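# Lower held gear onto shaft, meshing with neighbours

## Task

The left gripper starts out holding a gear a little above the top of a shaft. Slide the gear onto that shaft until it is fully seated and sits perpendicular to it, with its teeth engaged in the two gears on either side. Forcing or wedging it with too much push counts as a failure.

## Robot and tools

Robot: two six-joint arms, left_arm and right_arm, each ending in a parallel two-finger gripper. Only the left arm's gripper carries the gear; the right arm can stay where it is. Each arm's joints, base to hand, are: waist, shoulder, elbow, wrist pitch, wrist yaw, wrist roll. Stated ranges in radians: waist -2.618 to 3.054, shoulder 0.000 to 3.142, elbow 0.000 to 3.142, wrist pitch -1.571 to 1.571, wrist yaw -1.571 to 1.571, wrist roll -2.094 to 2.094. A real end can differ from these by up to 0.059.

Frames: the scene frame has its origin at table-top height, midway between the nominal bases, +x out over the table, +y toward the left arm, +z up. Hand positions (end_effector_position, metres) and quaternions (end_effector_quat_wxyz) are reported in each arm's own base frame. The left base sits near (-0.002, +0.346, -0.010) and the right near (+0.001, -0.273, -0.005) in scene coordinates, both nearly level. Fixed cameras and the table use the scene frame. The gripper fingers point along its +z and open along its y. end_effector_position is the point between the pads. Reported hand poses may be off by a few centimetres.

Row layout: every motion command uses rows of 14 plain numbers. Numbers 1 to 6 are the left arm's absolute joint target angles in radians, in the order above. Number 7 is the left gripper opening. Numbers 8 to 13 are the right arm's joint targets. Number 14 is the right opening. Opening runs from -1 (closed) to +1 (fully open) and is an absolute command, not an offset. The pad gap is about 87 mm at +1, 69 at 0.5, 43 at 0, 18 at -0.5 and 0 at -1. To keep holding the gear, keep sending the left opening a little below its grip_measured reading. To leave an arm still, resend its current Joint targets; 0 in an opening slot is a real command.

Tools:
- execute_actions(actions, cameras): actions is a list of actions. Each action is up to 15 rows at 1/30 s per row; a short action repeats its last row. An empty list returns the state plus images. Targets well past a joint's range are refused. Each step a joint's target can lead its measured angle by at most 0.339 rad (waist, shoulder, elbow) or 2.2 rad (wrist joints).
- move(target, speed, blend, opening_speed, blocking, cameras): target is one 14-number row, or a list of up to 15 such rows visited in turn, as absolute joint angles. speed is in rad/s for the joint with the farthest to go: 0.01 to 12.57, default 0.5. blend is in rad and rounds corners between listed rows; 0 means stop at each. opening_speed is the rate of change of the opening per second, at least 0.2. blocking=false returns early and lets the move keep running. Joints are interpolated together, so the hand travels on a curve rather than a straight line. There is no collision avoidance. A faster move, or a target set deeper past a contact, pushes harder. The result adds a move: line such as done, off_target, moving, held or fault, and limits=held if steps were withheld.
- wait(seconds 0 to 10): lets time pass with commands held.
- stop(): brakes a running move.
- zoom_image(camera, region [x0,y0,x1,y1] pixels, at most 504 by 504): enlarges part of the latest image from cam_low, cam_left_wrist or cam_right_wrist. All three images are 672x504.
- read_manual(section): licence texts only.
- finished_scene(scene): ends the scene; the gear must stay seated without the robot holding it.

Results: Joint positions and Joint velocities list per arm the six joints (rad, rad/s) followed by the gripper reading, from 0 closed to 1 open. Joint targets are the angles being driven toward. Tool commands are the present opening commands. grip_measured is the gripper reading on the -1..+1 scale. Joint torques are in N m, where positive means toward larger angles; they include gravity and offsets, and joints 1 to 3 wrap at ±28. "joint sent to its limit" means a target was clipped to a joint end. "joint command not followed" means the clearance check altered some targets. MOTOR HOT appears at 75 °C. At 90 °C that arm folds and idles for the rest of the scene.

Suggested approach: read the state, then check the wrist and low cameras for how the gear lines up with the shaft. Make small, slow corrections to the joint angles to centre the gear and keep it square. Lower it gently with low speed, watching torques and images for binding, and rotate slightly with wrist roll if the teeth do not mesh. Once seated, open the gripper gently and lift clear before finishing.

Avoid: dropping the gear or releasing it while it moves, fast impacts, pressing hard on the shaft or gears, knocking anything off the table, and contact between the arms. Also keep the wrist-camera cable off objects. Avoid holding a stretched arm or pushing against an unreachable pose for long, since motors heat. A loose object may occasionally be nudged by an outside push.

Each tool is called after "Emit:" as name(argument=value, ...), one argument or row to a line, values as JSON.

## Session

Emit:
wait(
  seconds=0,
  cameras=["cam_left_wrist","cam_low"],
)

Emit:
zoom_image(
  camera="cam_left_wrist",
  region=[216, 156, 431, 316],
)

Emit:
zoom_image(
  camera="cam_low",
  region=[250, 120, 450, 270],
)

Scene clock: 0.00 s.
left_arm: end_effector_position=(+0.2812, -0.1467, +0.1214) grip_measured=-0.521 end_effector_quat_wxyz=(-0.005, +0.857, +0.516, +0.004) | right_arm: end_effector_position=(+0.3825, +0.0000, +0.3604) grip_measured=+0.968 end_effector_quat_wxyz=(+0.707, +0.000, +0.707, +0.000)
Joint positions: left_arm=[-0.618 1.756 1.506 -1.326 -0.011 1.441 0.239] | right_arm=[0 1.047 1.047 0 0 0 0.984]
Joint torques (N m): no reading
Motor temperatures (°C): left_arm=[25 29 30 24 22 24 25] | right_arm=[22 32 28 22 25 22 25]
Heat: left arm: 30 °C; right arm: 32 °C.
Joint targets: left_arm=[-0.618 1.747 1.512 -1.331 -0.014 1.441] | right_arm=[-0.001 1.048 1.056 0.003 0.001 0.000]
Tool commands: left_gripper/opening=-1.0 right_gripper/opening=+1.0
Images, in order (width x height): cam_low 672x504, cam_left_wrist 672x504.

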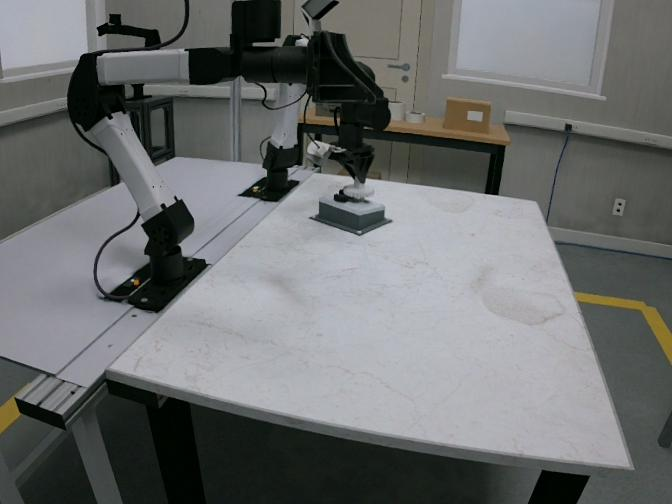

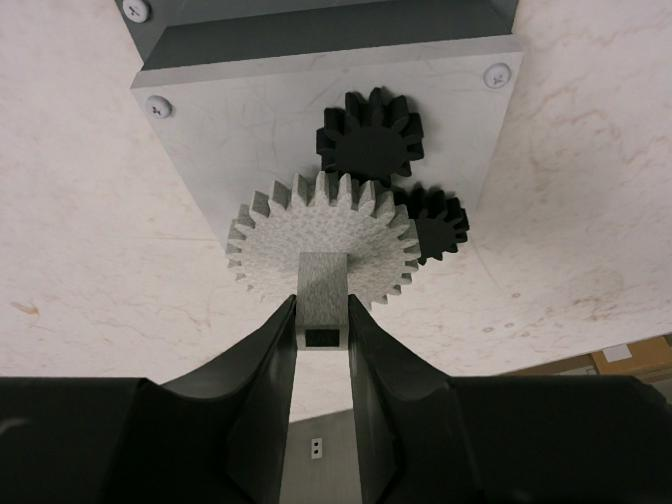

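Scaled by 2.344 from the camera's 672x504 image, which has a finer 960x720 frame.

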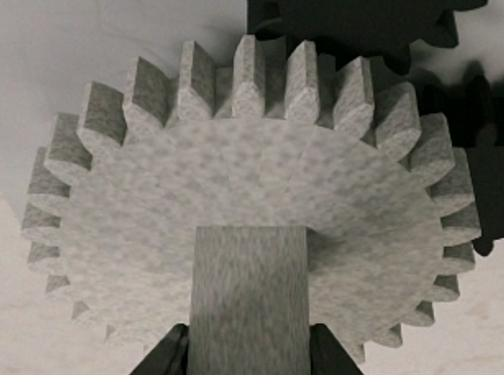

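Scaled by 2.520 from the camera's 672x504 image, which has a finer 960x720 frame.

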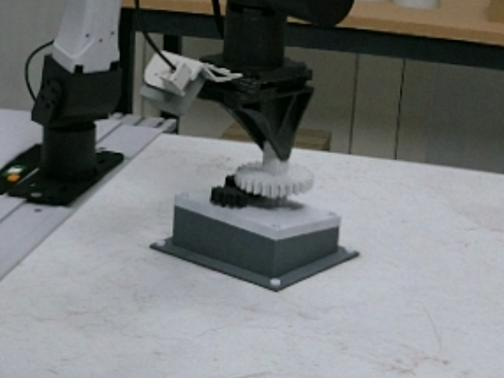

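Emit:
move(
  target=[
    [-0.442,1.677,1.515,-1.352,0.058,1.612,-1,0,1.048,1.056,0.002,0.001,0,1],
  ],
  speed=0.35,
  cameras=["cam_left_wrist"],
)

Emit:
zoom_image(
  camera="cam_left_wrist",
  region=[200, 0, 560, 200],
)

Scene clock: 1.87 s.
left_arm: end_effector_position=(+0.3010, -0.1076, +0.1345) grip_measured=-0.521 end_effector_quat_wxyz=(+0.030, +0.854, +0.520, -0.011) | right_arm: end_effector_position=(+0.3825, +0.0000, +0.3604) grip_measured=+0.968 end_effector_quat_wxyz=(+0.707, +0.000, +0.707, +0.000)
Joint positions: left_arm=[-0.446 1.705 1.506 -1.335 0.051 1.601 0.239] | right_arm=[0 1.047 1.047 0 0 0 0.984]
Joint torques (N m): left_arm=[0.39 -9.24 6.11 0.36 0.07 0.09] | right_arm=[-0.2 -2.29 8.06 1.83 -0.03 -0.01]
Heat: left arm: 30 °C; right arm: 32 °C.
Joint targets: left_arm=[-0.442 1.677 1.515 -1.352 0.058 1.612] | right_arm=[0.000 1.048 1.056 0.002 0.001 0.000]
move: done
camera_calibration:
cam_left_wrist: T_world_to_cam=[[-0.895577, 0.442428, -0.0468993, 0.317446], [0.26271, 0.610951, 0.746808, -0.093735], [0.359062, 0.656503, -0.663384, 0.195837], [0, 0, 0, 1]] pos_world=[0.238605, -0.211747, 0.214805]
Images, in order (width x height): cam_left_wrist 672x504.

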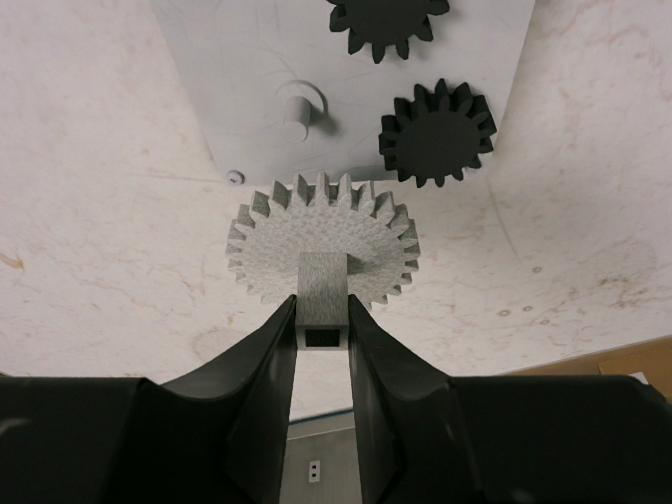

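Scaled by 1.400 from the camera's 672x504 image, which has a finer 960x720 frame.

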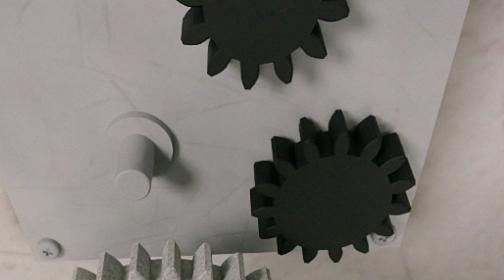

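Emit:
zoom_image(
  camera="cam_left_wrist",
  region=[250, 65, 350, 165],
)

Emit:
zoom_image(
  camera="cam_left_wrist",
  region=[370, 70, 500, 200],
)

Emit:
zoom_image(
  camera="cam_left_wrist",
  region=[320, 0, 460, 80],
)

Emit:
zoom_image(
  camera="cam_left_wrist",
  region=[140, 0, 260, 200],
)

Scaled by 5.040 from the camera's 672x504 image, which has a finer 960x720 frame.

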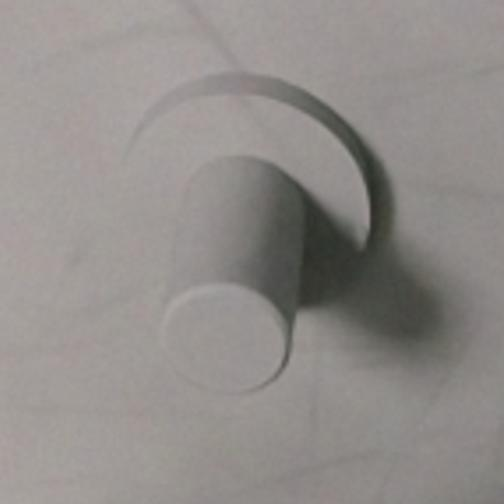

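Scaled by 3.877 from the camera's 672x504 image, which has a finer 960x720 frame.

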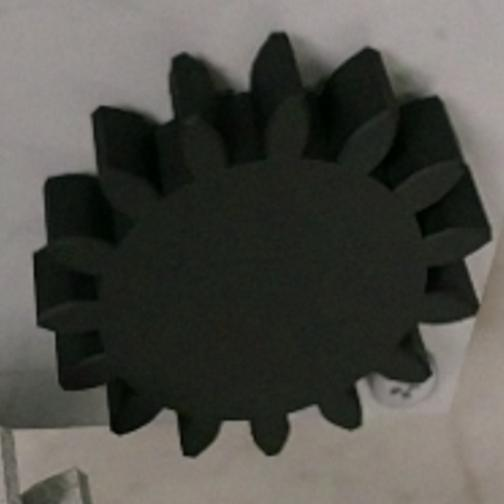

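Scaled by 3.600 from the camera's 672x504 image, which has a finer 960x720 frame.

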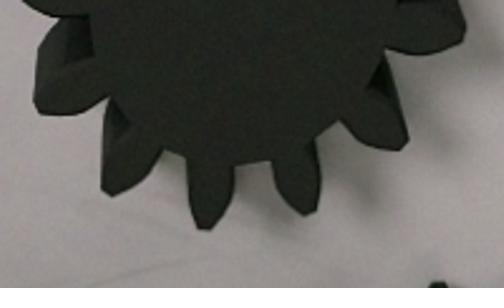

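Scaled by 2.520 from the camera's 672x504 image, which has a finer 960x720 frame.

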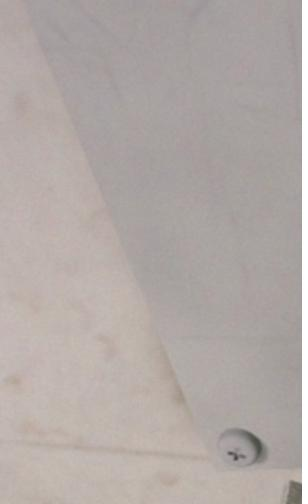

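Emit:
move(
  target=[
    [-0.565,1.735,1.528,-1.296,0.080,1.586,-1,0,1.048,1.056,0.002,0.001,0,1],
  ],
  speed=0.25,
  cameras=["cam_left_wrist"],
)

Emit:
zoom_image(
  camera="cam_left_wrist",
  region=[300, 60, 440, 200],
)

Emit:
zoom_image(
  camera="cam_left_wrist",
  region=[370, 160, 500, 280],
)

Emit:
zoom_image(
  camera="cam_left_wrist",
  region=[216, 156, 431, 316],
)

Emit:
zoom_image(
  camera="cam_left_wrist",
  region=[100, 0, 540, 240],
)

Scene clock: 5.77 s.
left_arm: end_effector_position=(+0.2905, -0.1490, +0.1287) grip_measured=-0.521 end_effector_quat_wxyz=(+0.039, +0.881, +0.472, -0.020) | right_arm: end_effector_position=(+0.3825, +0.0000, +0.3604) grip_measured=+0.968 end_effector_quat_wxyz=(+0.707, +0.000, +0.707, +0.000)
Joint positions: left_arm=[-0.562 1.722 1.506 -1.306 0.074 1.595 0.239] | right_arm=[0 1.047 1.047 0 0 0 0.984]
Joint torques (N m): left_arm=[-0.29 -6.22 7.17 0.63 0.1 -0.14] | right_arm=[-0.18 -2.28 8.08 1.83 -0.03 -0.01]
Heat: left arm: 31 °C; right arm: 32 °C.
Joint targets: left_arm=[-0.565 1.735 1.528 -1.296 0.080 1.586] | right_arm=[0.000 1.048 1.056 0.002 0.001 0.000]
move: done
camera_calibration:
cam_left_wrist: T_world_to_cam=[[-0.841088, 0.537839, -0.0574474, 0.325903], [0.331524, 0.596518, 0.730929, -0.0814659], [0.427391, 0.59573, -0.680031, 0.196207], [0, 0, 0, 1]] pos_world=[0.217264, -0.243574, 0.211695]
Images, in order (width x height): cam_left_wrist 672x504.

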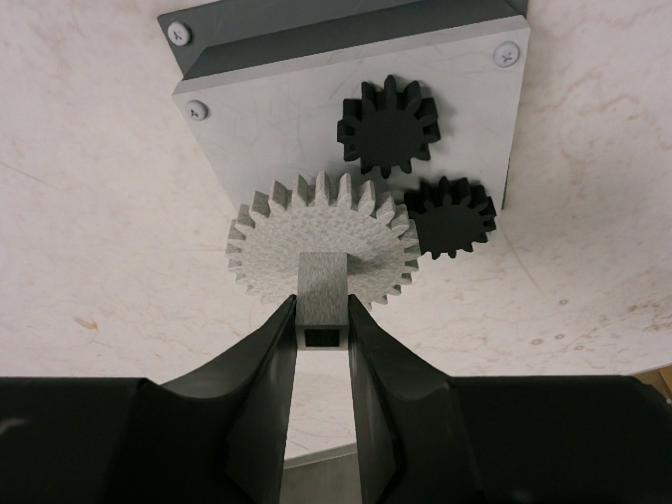

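Scaled by 3.600 from the camera's 672x504 image, which has a finer 960x720 frame.

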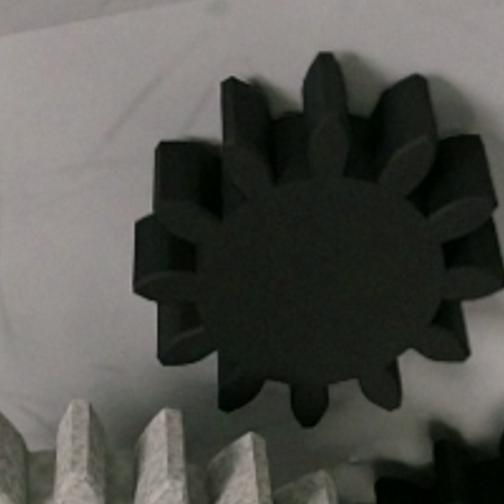

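Scaled by 3.877 from the camera's 672x504 image, which has a finer 960x720 frame.

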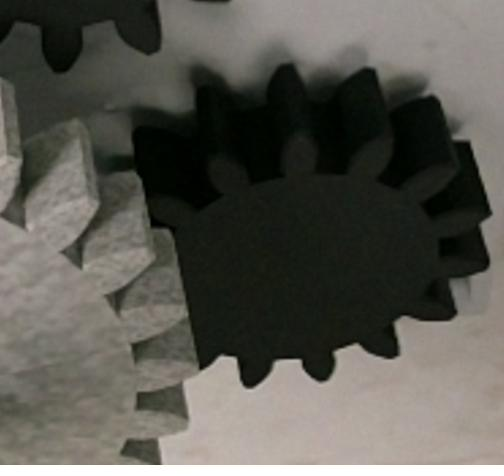

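Scaled by 2.344 from the camera's 672x504 image, which has a finer 960x720 frame.

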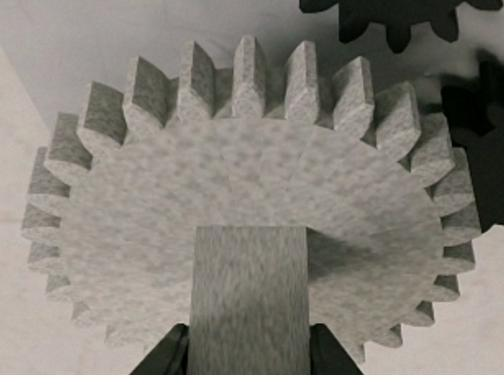

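Scaled by 1.145 from the camera's 672x504 image, which has a finer 960x720 frame.

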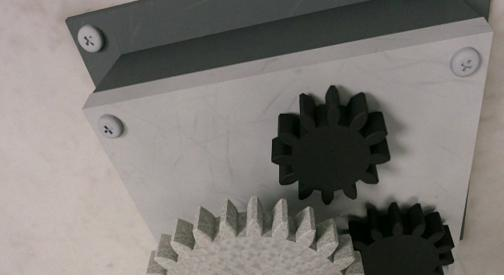

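Emit:
move(
  target=[
    [-0.563,1.742,1.465,-1.256,0.066,1.574,-1,0,1.048,1.056,0.002,0.001,0,1],
  ],
  speed=0.06,
)

Scene clock: 11.23 s.
left_arm: end_effector_position=(+0.2918, -0.1498, +0.1191) grip_measured=-0.521 end_effector_quat_wxyz=(+0.040, +0.878, +0.477, -0.020) | right_arm: end_effector_position=(+0.3825, +0.0000, +0.3604) grip_measured=+0.968 end_effector_quat_wxyz=(+0.707, +0.000, +0.707, +0.000)
Joint positions: left_arm=[-0.562 1.727 1.474 -1.266 0.074 1.583 0.239] | right_arm=[0 1.047 1.047 0 0 0 0.984]
Joint torques (N m): left_arm=[-0.1 -6.11 4.75 0.65 -0.04 -0.14] | right_arm=[-0.21 -2.28 8.08 1.83 -0.03 -0.01]
Heat: left arm: 32 °C; right arm: 32 °C.
Joint targets: left_arm=[-0.563 1.742 1.465 -1.256 0.066 1.574] | right_arm=[0.000 1.048 1.056 0.002 0.001 0.000]
move: done

Emit:
move(
  target=[
    [-0.563,1.743,1.450,-1.240,0.066,1.574,-1,0,1.048,1.056,0.002,0.001,0,1],
  ],
  speed=0.05,
  cameras=["cam_left_wrist"],
)

Emit:
zoom_image(
  camera="cam_left_wrist",
  region=[300, 60, 520, 290],
)

Scene clock: 12.13 s.
left_arm: end_effector_position=(+0.2919, -0.1491, +0.1156) grip_measured=-0.521 end_effector_quat_wxyz=(+0.039, +0.878, +0.477, -0.018) | right_arm: end_effector_position=(+0.3825, +0.0000, +0.3604) grip_measured=+0.968 end_effector_quat_wxyz=(+0.707, +0.000, +0.707, +0.000)
Joint positions: left_arm=[-0.562 1.727 1.46 -1.253 0.07 1.582 0.239] | right_arm=[0 1.047 1.047 0 0 0 0.984]
Joint torques (N m): left_arm=[-0.12 -6.02 4.68 0.68 -0.01 -0.13] | right_arm=[-0.18 -2.28 8.08 1.83 -0.02 -0.01]
Heat: left arm: 32 °C; right arm: 32 °C.
Joint targets: left_arm=[-0.563 1.743 1.450 -1.240 0.066 1.574] | right_arm=[0.000 1.048 1.056 0.002 0.001 0.000]
move: done
camera_calibration:
cam_left_wrist: T_world_to_cam=[[-0.847911, 0.52691, -0.058423, 0.326761], [0.321861, 0.59922, 0.733035, -0.069355], [0.421252, 0.602744, -0.677677, 0.189267], [0, 0, 0, 1]] pos_world=[0.219657, -0.244694, 0.198192]
Images, in order (width x height): cam_left_wrist 672x504.

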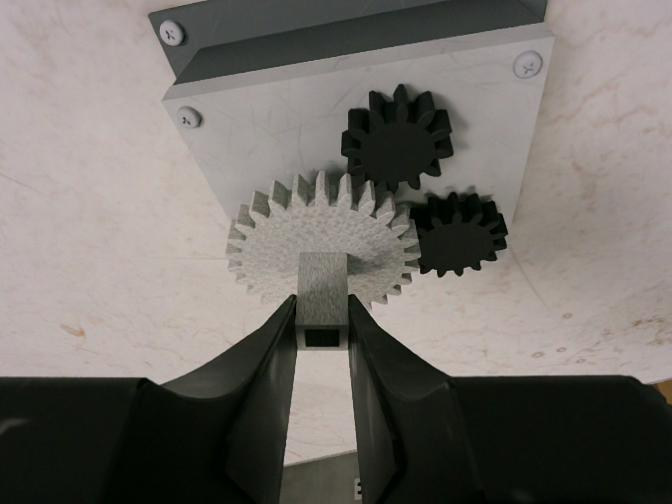

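Scaled by 2.191 from the camera's 672x504 image, which has a finer 960x720 frame.

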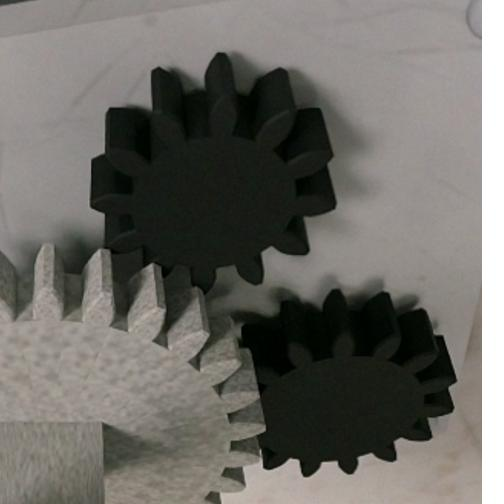

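Emit:
zoom_image(
  camera="cam_left_wrist",
  region=[340, 150, 440, 240],
)

Emit:
zoom_image(
  camera="cam_left_wrist",
  region=[390, 180, 520, 290],
)

Emit:
zoom_image(
  camera="cam_left_wrist",
  region=[325, 75, 465, 195],
)

Scaled by 5.040 from the camera's 672x504 image, which has a finer 960x720 frame.

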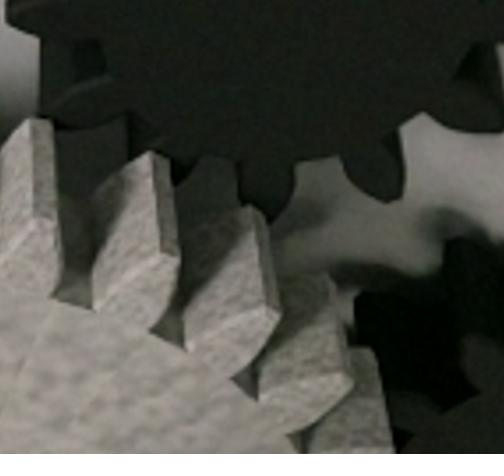

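Scaled by 3.877 from the camera's 672x504 image, which has a finer 960x720 frame.

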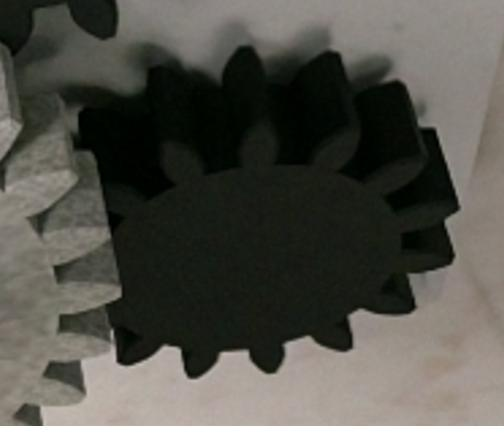

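Scaled by 3.600 from the camera's 672x504 image, which has a finer 960x720 frame.

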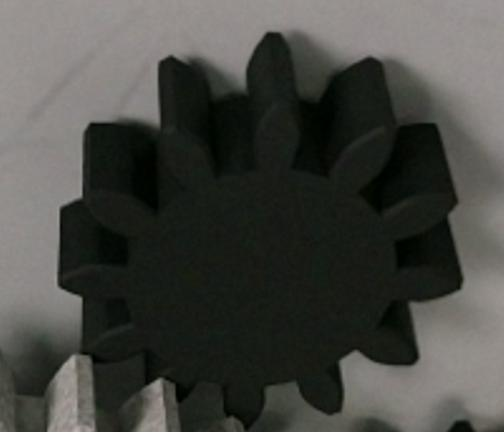

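Emit:
move(
  target=[
    [-0.563,1.760,1.506,-1.274,0.066,1.455,-1,0,1.048,1.056,0.002,0.001,0,1],
    [-0.563,1.761,1.459,-1.233,0.066,1.455,-1,0,1.048,1.056,0.002,0.001,0,1],
  ],
  speed=[0.12,0.06],
  cameras=["cam_left_wrist"],
)

Emit:
zoom_image(
  camera="cam_left_wrist",
  region=[325, 75, 465, 195],
)

Emit:
zoom_image(
  camera="cam_left_wrist",
  region=[390, 180, 520, 290],
)

Emit:
zoom_image(
  camera="cam_left_wrist",
  region=[216, 156, 431, 316],
)

Scene clock: 17.17 s.
left_arm: end_effector_position=(+0.2921, -0.1495, +0.1142) grip_measured=-0.521 end_effector_quat_wxyz=(+0.040, +0.848, +0.528, -0.020) | right_arm: end_effector_position=(+0.3825, +0.0000, +0.3604) grip_measured=+0.968 end_effector_quat_wxyz=(+0.707, +0.000, +0.707, +0.000)
Joint positions: left_arm=[-0.562 1.744 1.475 -1.247 0.07 1.464 0.239] | right_arm=[0 1.047 1.047 0 0 0 0.984]
Joint torques (N m): left_arm=[-0.09 -6.11 4.23 0.71 0 -0.14] | right_arm=[-0.2 -2.28 8.08 1.83 -0.02 -0.01]
Motor temperatures (°C): left_arm=[25 33 32 24 22 24 25] | right_arm=[22 32 31 27 25 22 25]
Heat: left arm: 33 °C; right arm: 32 °C.
Joint targets: left_arm=[-0.563 1.761 1.459 -1.233 0.066 1.455] | right_arm=[0.000 1.048 1.056 0.002 0.001 0.000]
move: done
camera_calibration:
cam_left_wrist: T_world_to_cam=[[-0.904377, 0.423357, -0.0535818, 0.327558], [0.254195, 0.635306, 0.729226, -0.0425817], [0.342764, 0.645876, -0.682171, 0.218419], [0, 0, 0, 1]] pos_world=[0.232194, -0.252693, 0.197602]
Images, in order (width x height): cam_left_wrist 672x504.

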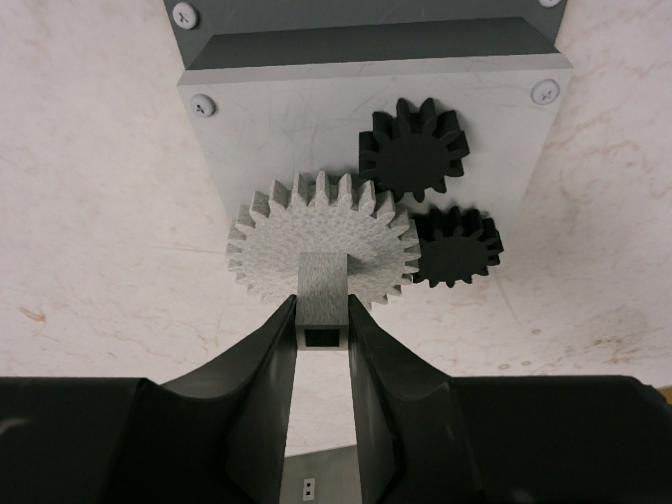

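Scaled by 3.600 from the camera's 672x504 image, which has a finer 960x720 frame.

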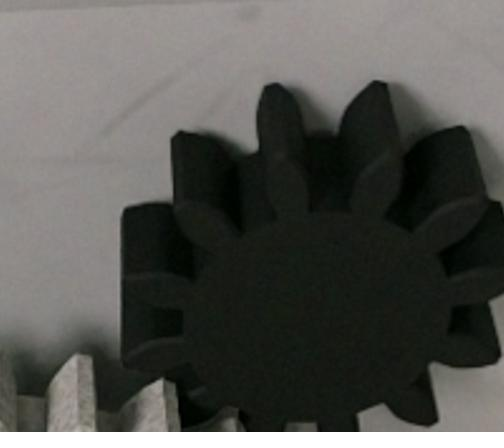

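Scaled by 3.877 from the camera's 672x504 image, which has a finer 960x720 frame.

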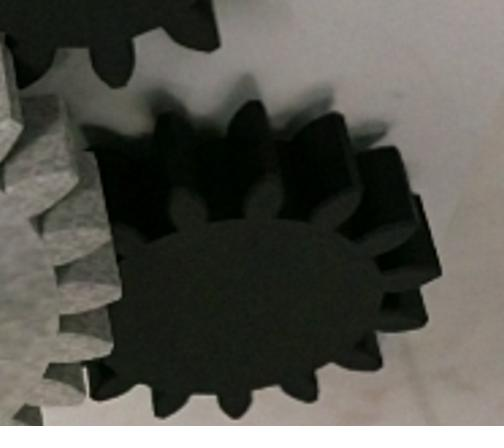

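Scaled by 2.344 from the camera's 672x504 image, which has a finer 960x720 frame.

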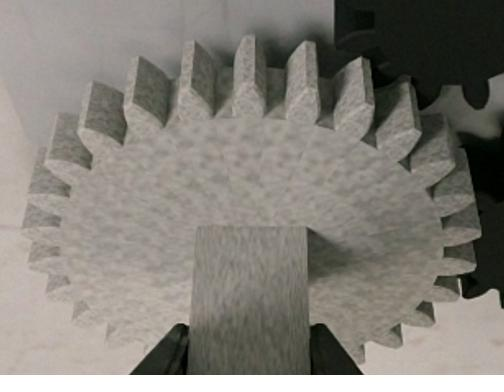

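Emit:
move(
  target=[
    [-0.563,1.760,1.504,-1.271,0.066,1.455,-1,0,1.048,1.056,0.002,0.001,0,1],
    [-0.563,1.765,1.509,-1.272,0.066,1.422,-1,0,1.048,1.056,0.002,0.001,0,1],
    [-0.563,1.766,1.453,-1.223,0.066,1.423,-1,0,1.048,1.056,0.002,0.001,0,1],
  ],
  speed=[0.08,0.08,0.06],
)

Scene clock: 21.53 s.
left_arm: end_effector_position=(+0.2921, -0.1496, +0.1098) grip_measured=-0.521 end_effector_quat_wxyz=(+0.039, +0.839, +0.542, -0.020) | right_arm: end_effector_position=(+0.3825, +0.0000, +0.3604) grip_measured=+0.968 end_effector_quat_wxyz=(+0.707, +0.000, +0.707, +0.000)
Joint positions: left_arm=[-0.562 1.75 1.463 -1.23 0.07 1.431 0.239] | right_arm=[0 1.047 1.047 0 0 0 0.984]
Joint torques (N m): left_arm=[-0.1 -6.16 4.62 0.64 -0.01 -0.13] | right_arm=[-0.2 -2.28 8.06 1.83 -0.03 -0.01]
Heat: left arm: 33 °C; right arm: 32 °C.
Joint targets: left_arm=[-0.563 1.766 1.453 -1.223 0.066 1.423] | right_arm=[0.000 1.048 1.056 0.002 0.001 0.000]
move: done

Emit:
move(
  target=[
    [-0.563,1.767,1.434,-1.202,0.066,1.423,-1,0,1.048,1.056,0.002,0.001,0,1],
  ],
  speed=0.05,
)

Scene clock: 22.37 s.
left_arm: end_effector_position=(+0.2925, -0.1498, +0.1051) grip_measured=-0.521 end_effector_quat_wxyz=(+0.041, +0.839, +0.542, -0.019) | right_arm: end_effector_position=(+0.3825, +0.0000, +0.3604) grip_measured=+0.968 end_effector_quat_wxyz=(+0.707, +0.000, +0.707, +0.000)
Joint positions: left_arm=[-0.562 1.75 1.445 -1.208 0.07 1.431 0.239] | right_arm=[0 1.047 1.047 0 0 0 0.984]
Joint torques (N m): left_arm=[-0.1 -6.09 4.62 0.64 0 -0.13] | right_arm=[-0.18 -2.29 8.06 1.83 -0.02 -0.01]
Heat: left arm: 33 °C; right arm: 32 °C.
Joint targets: left_arm=[-0.563 1.767 1.434 -1.202 0.066 1.423] | right_arm=[0.000 1.048 1.056 0.002 0.001 0.000]
move: done

Emit:
move(
  target=[
    [-0.563,1.767,1.418,-1.185,0.066,1.423,-1,0,1.048,1.056,0.002,0.001,0,1],
  ],
  speed=0.04,
  cameras=["cam_left_wrist"],
)

Emit:
zoom_image(
  camera="cam_left_wrist",
  region=[216, 100, 536, 316],
)

Scene clock: 23.20 s.
left_arm: end_effector_position=(+0.2925, -0.1499, +0.1021) grip_measured=-0.521 end_effector_quat_wxyz=(+0.041, +0.839, +0.542, -0.019) | right_arm: end_effector_position=(+0.3825, +0.0000, +0.3604) grip_measured=+0.968 end_effector_quat_wxyz=(+0.707, +0.000, +0.707, +0.000)
Joint positions: left_arm=[-0.562 1.75 1.433 -1.195 0.07 1.431 0.239] | right_arm=[0 1.047 1.047 0 0 0 0.984]
Joint torques (N m): left_arm=[-0.09 -6.08 4.31 0.68 0 -0.13] | right_arm=[-0.2 -2.28 8.08 1.83 -0.02 -0.01]
Heat: left arm: 33 °C; right arm: 32 °C.
Joint targets: left_arm=[-0.563 1.767 1.418 -1.185 0.066 1.423] | right_arm=[0.000 1.048 1.056 0.002 0.001 0.000]
move: done
camera_calibration:
cam_left_wrist: T_world_to_cam=[[-0.917653, 0.393468, -0.0556422, 0.327113], [0.232418, 0.644998, 0.727983, -0.0256464], [0.322327, 0.655104, -0.683333, 0.217651], [0, 0, 0, 1]] pos_world=[0.235982, -0.25475, 0.185599]
Images, in order (width x height): cam_left_wrist 672x504.

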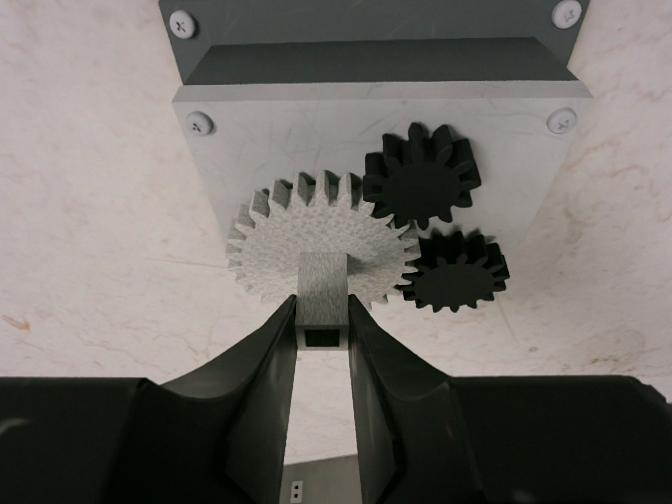

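Scaled by 1.575 from the camera's 672x504 image, which has a finer 960x720 frame.

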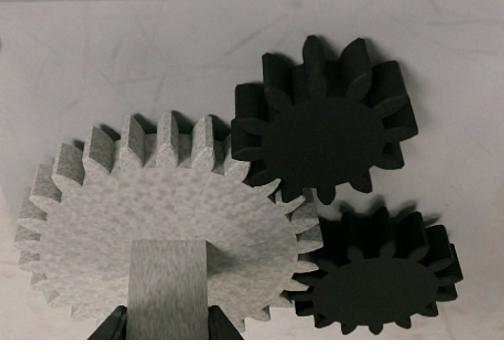

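Emit:
move(
  target=[
    [-0.563,1.767,1.403,-1.170,0.066,1.423,-1,0,1.048,1.056,0.002,0.001,0,1],
  ],
  speed=0.04,
)

Scene clock: 24.00 s.
left_arm: end_effector_position=(+0.2926, -0.1496, +0.1014) grip_measured=-0.521 end_effector_quat_wxyz=(+0.041, +0.839, +0.542, -0.019) | right_arm: end_effector_position=(+0.3825, +0.0000, +0.3604) grip_measured=+0.968 end_effector_quat_wxyz=(+0.707, +0.000, +0.707, +0.000)
Joint positions: left_arm=[-0.562 1.75 1.43 -1.192 0.068 1.43 0.239] | right_arm=[0 1.047 1.047 0 0 0 0.984]
Joint torques (N m): left_arm=[-0.05 -6.08 3.3 0.8 0 -0.12] | right_arm=[-0.2 -2.28 8.06 1.83 -0.03 -0.01]
Heat: left arm: 33 °C; right arm: 32 °C.
Joint targets: left_arm=[-0.563 1.767 1.403 -1.170 0.066 1.423] | right_arm=[0.000 1.048 1.056 0.002 0.001 0.000]
move: done

Emit:
move(
  target=[
    [-0.562,1.755,1.428,-1.192,0.068,1.429,0.0,0,1.048,1.056,0.002,0.001,0,1],
  ],
  speed=0.1,
  opening_speed=0.7,
  cameras=["cam_left_wrist"],
)

Emit:
zoom_image(
  camera="cam_left_wrist",
  region=[216, 100, 536, 316],
)

Scene clock: 25.90 s.
left_arm: end_effector_position=(+0.2927, -0.1494, +0.1015) grip_measured=+0.000 end_effector_quat_wxyz=(+0.041, +0.839, +0.542, -0.018) | right_arm: end_effector_position=(+0.3825, +0.0000, +0.3604) grip_measured=+0.968 end_effector_quat_wxyz=(+0.707, +0.000, +0.707, +0.000)
Joint positions: left_arm=[-0.562 1.75 1.43 -1.192 0.067 1.43 0.5] | right_arm=[0 1.047 1.047 0 0 0 0.984]
Joint torques (N m): left_arm=[-0.01 -7.05 5.3 0.58 0.04 -0.06] | right_arm=[-0.18 -2.29 8.06 1.83 -0.03 -0.01]
Heat: left arm: 33 °C; right arm: 32 °C.
Joint targets: left_arm=[-0.562 1.755 1.428 -1.192 0.068 1.429] | right_arm=[0.000 1.048 1.056 0.002 0.001 0.000]
move: done
camera_calibration:
cam_left_wrist: T_world_to_cam=[[-0.917776, 0.39313, -0.0559937, 0.327084], [0.231111, 0.643476, 0.729744, -0.0255469], [0.322915, 0.656801, -0.681423, 0.216812], [0, 0, 0, 1]] pos_world=[0.236083, -0.25455, 0.184698]
Images, in order (width x height): cam_left_wrist 672x504.

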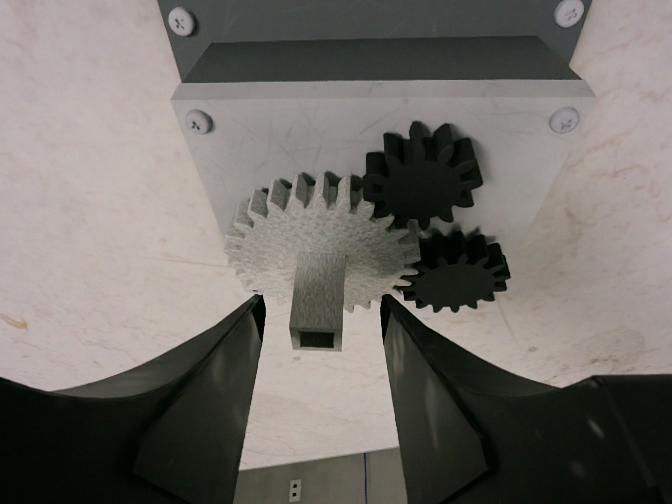

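Scaled by 1.575 from the camera's 672x504 image, which has a finer 960x720 frame.

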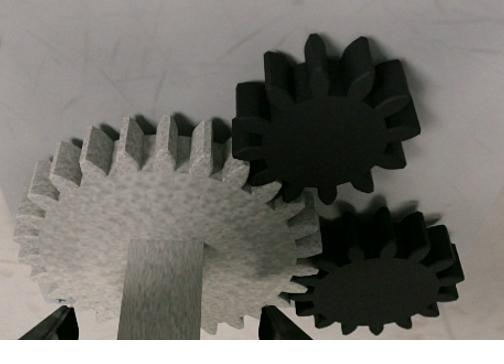

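Emit:
move(
  target=[
    [-0.560,1.742,1.600,-1.375,0.066,1.430,0.0,0,1.048,1.056,0.002,0.001,0,1],
  ],
  speed=0.25,
  cameras=["cam_left_wrist"],
)

Emit:
zoom_image(
  camera="cam_left_wrist",
  region=[216, 60, 536, 320],
)

Scene clock: 27.57 s.
left_arm: end_effector_position=(+0.2903, -0.1479, +0.1398) grip_measured=+0.000 end_effector_quat_wxyz=(+0.035, +0.839, +0.543, -0.020) | right_arm: end_effector_position=(+0.3825, +0.0000, +0.3604) grip_measured=+0.968 end_effector_quat_wxyz=(+0.707, +0.000, +0.707, +0.000)
Joint positions: left_arm=[-0.562 1.75 1.582 -1.357 0.067 1.43 0.5] | right_arm=[0 1.047 1.047 0 0 0 0.984]
Joint torques (N m): left_arm=[0.18 -8.05 6.82 0.38 0.02 -0.05] | right_arm=[-0.18 -2.28 8.06 1.83 -0.02 -0.01]
Heat: left arm: 33 °C; right arm: 32 °C.
Joint targets: left_arm=[-0.560 1.742 1.600 -1.375 0.066 1.430] | right_arm=[0.000 1.048 1.056 0.002 0.001 0.000]
move: done
camera_calibration:
cam_left_wrist: T_world_to_cam=[[-0.918296, 0.393409, -0.0442913, 0.324941], [0.238421, 0.63887, 0.731438, -0.0569711], [0.316051, 0.661116, -0.680468, 0.245205], [0, 0, 0, 1]] pos_world=[0.234478, -0.253547, 0.222917]
Images, in order (width x height): cam_left_wrist 672x504.

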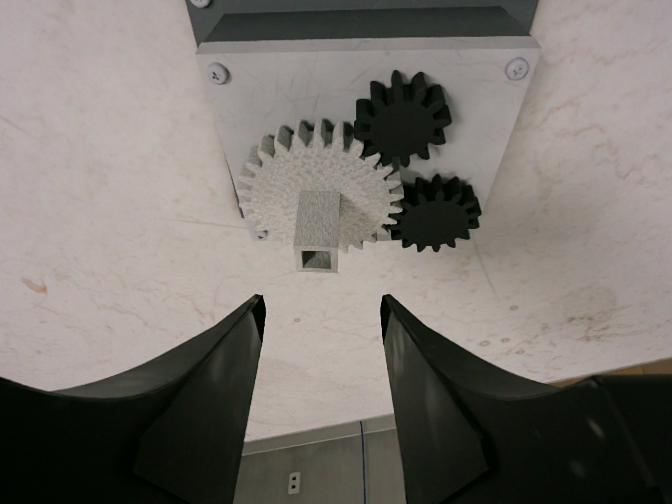

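Scaled by 1.575 from the camera's 672x504 image, which has a finer 960x720 frame.

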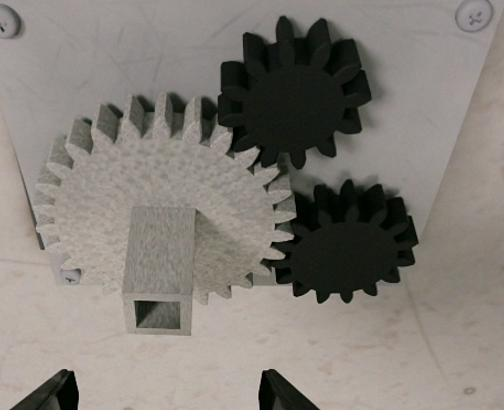

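Emit:
zoom_image(
  camera="cam_left_wrist",
  region=[336, 100, 456, 260],
)

Scaled by 3.150 from the camera's 672x504 image, which has a finer 960x720 frame.

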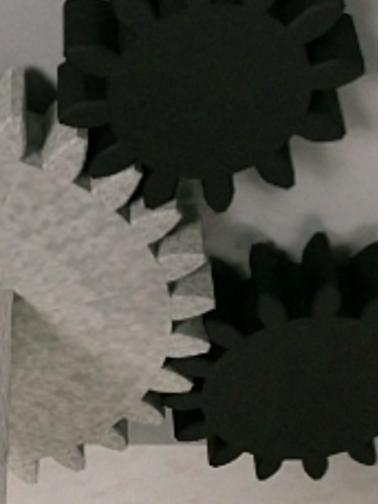

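Emit:
finished_scene(
  scene=3,
)

The scene is finished: the task was done.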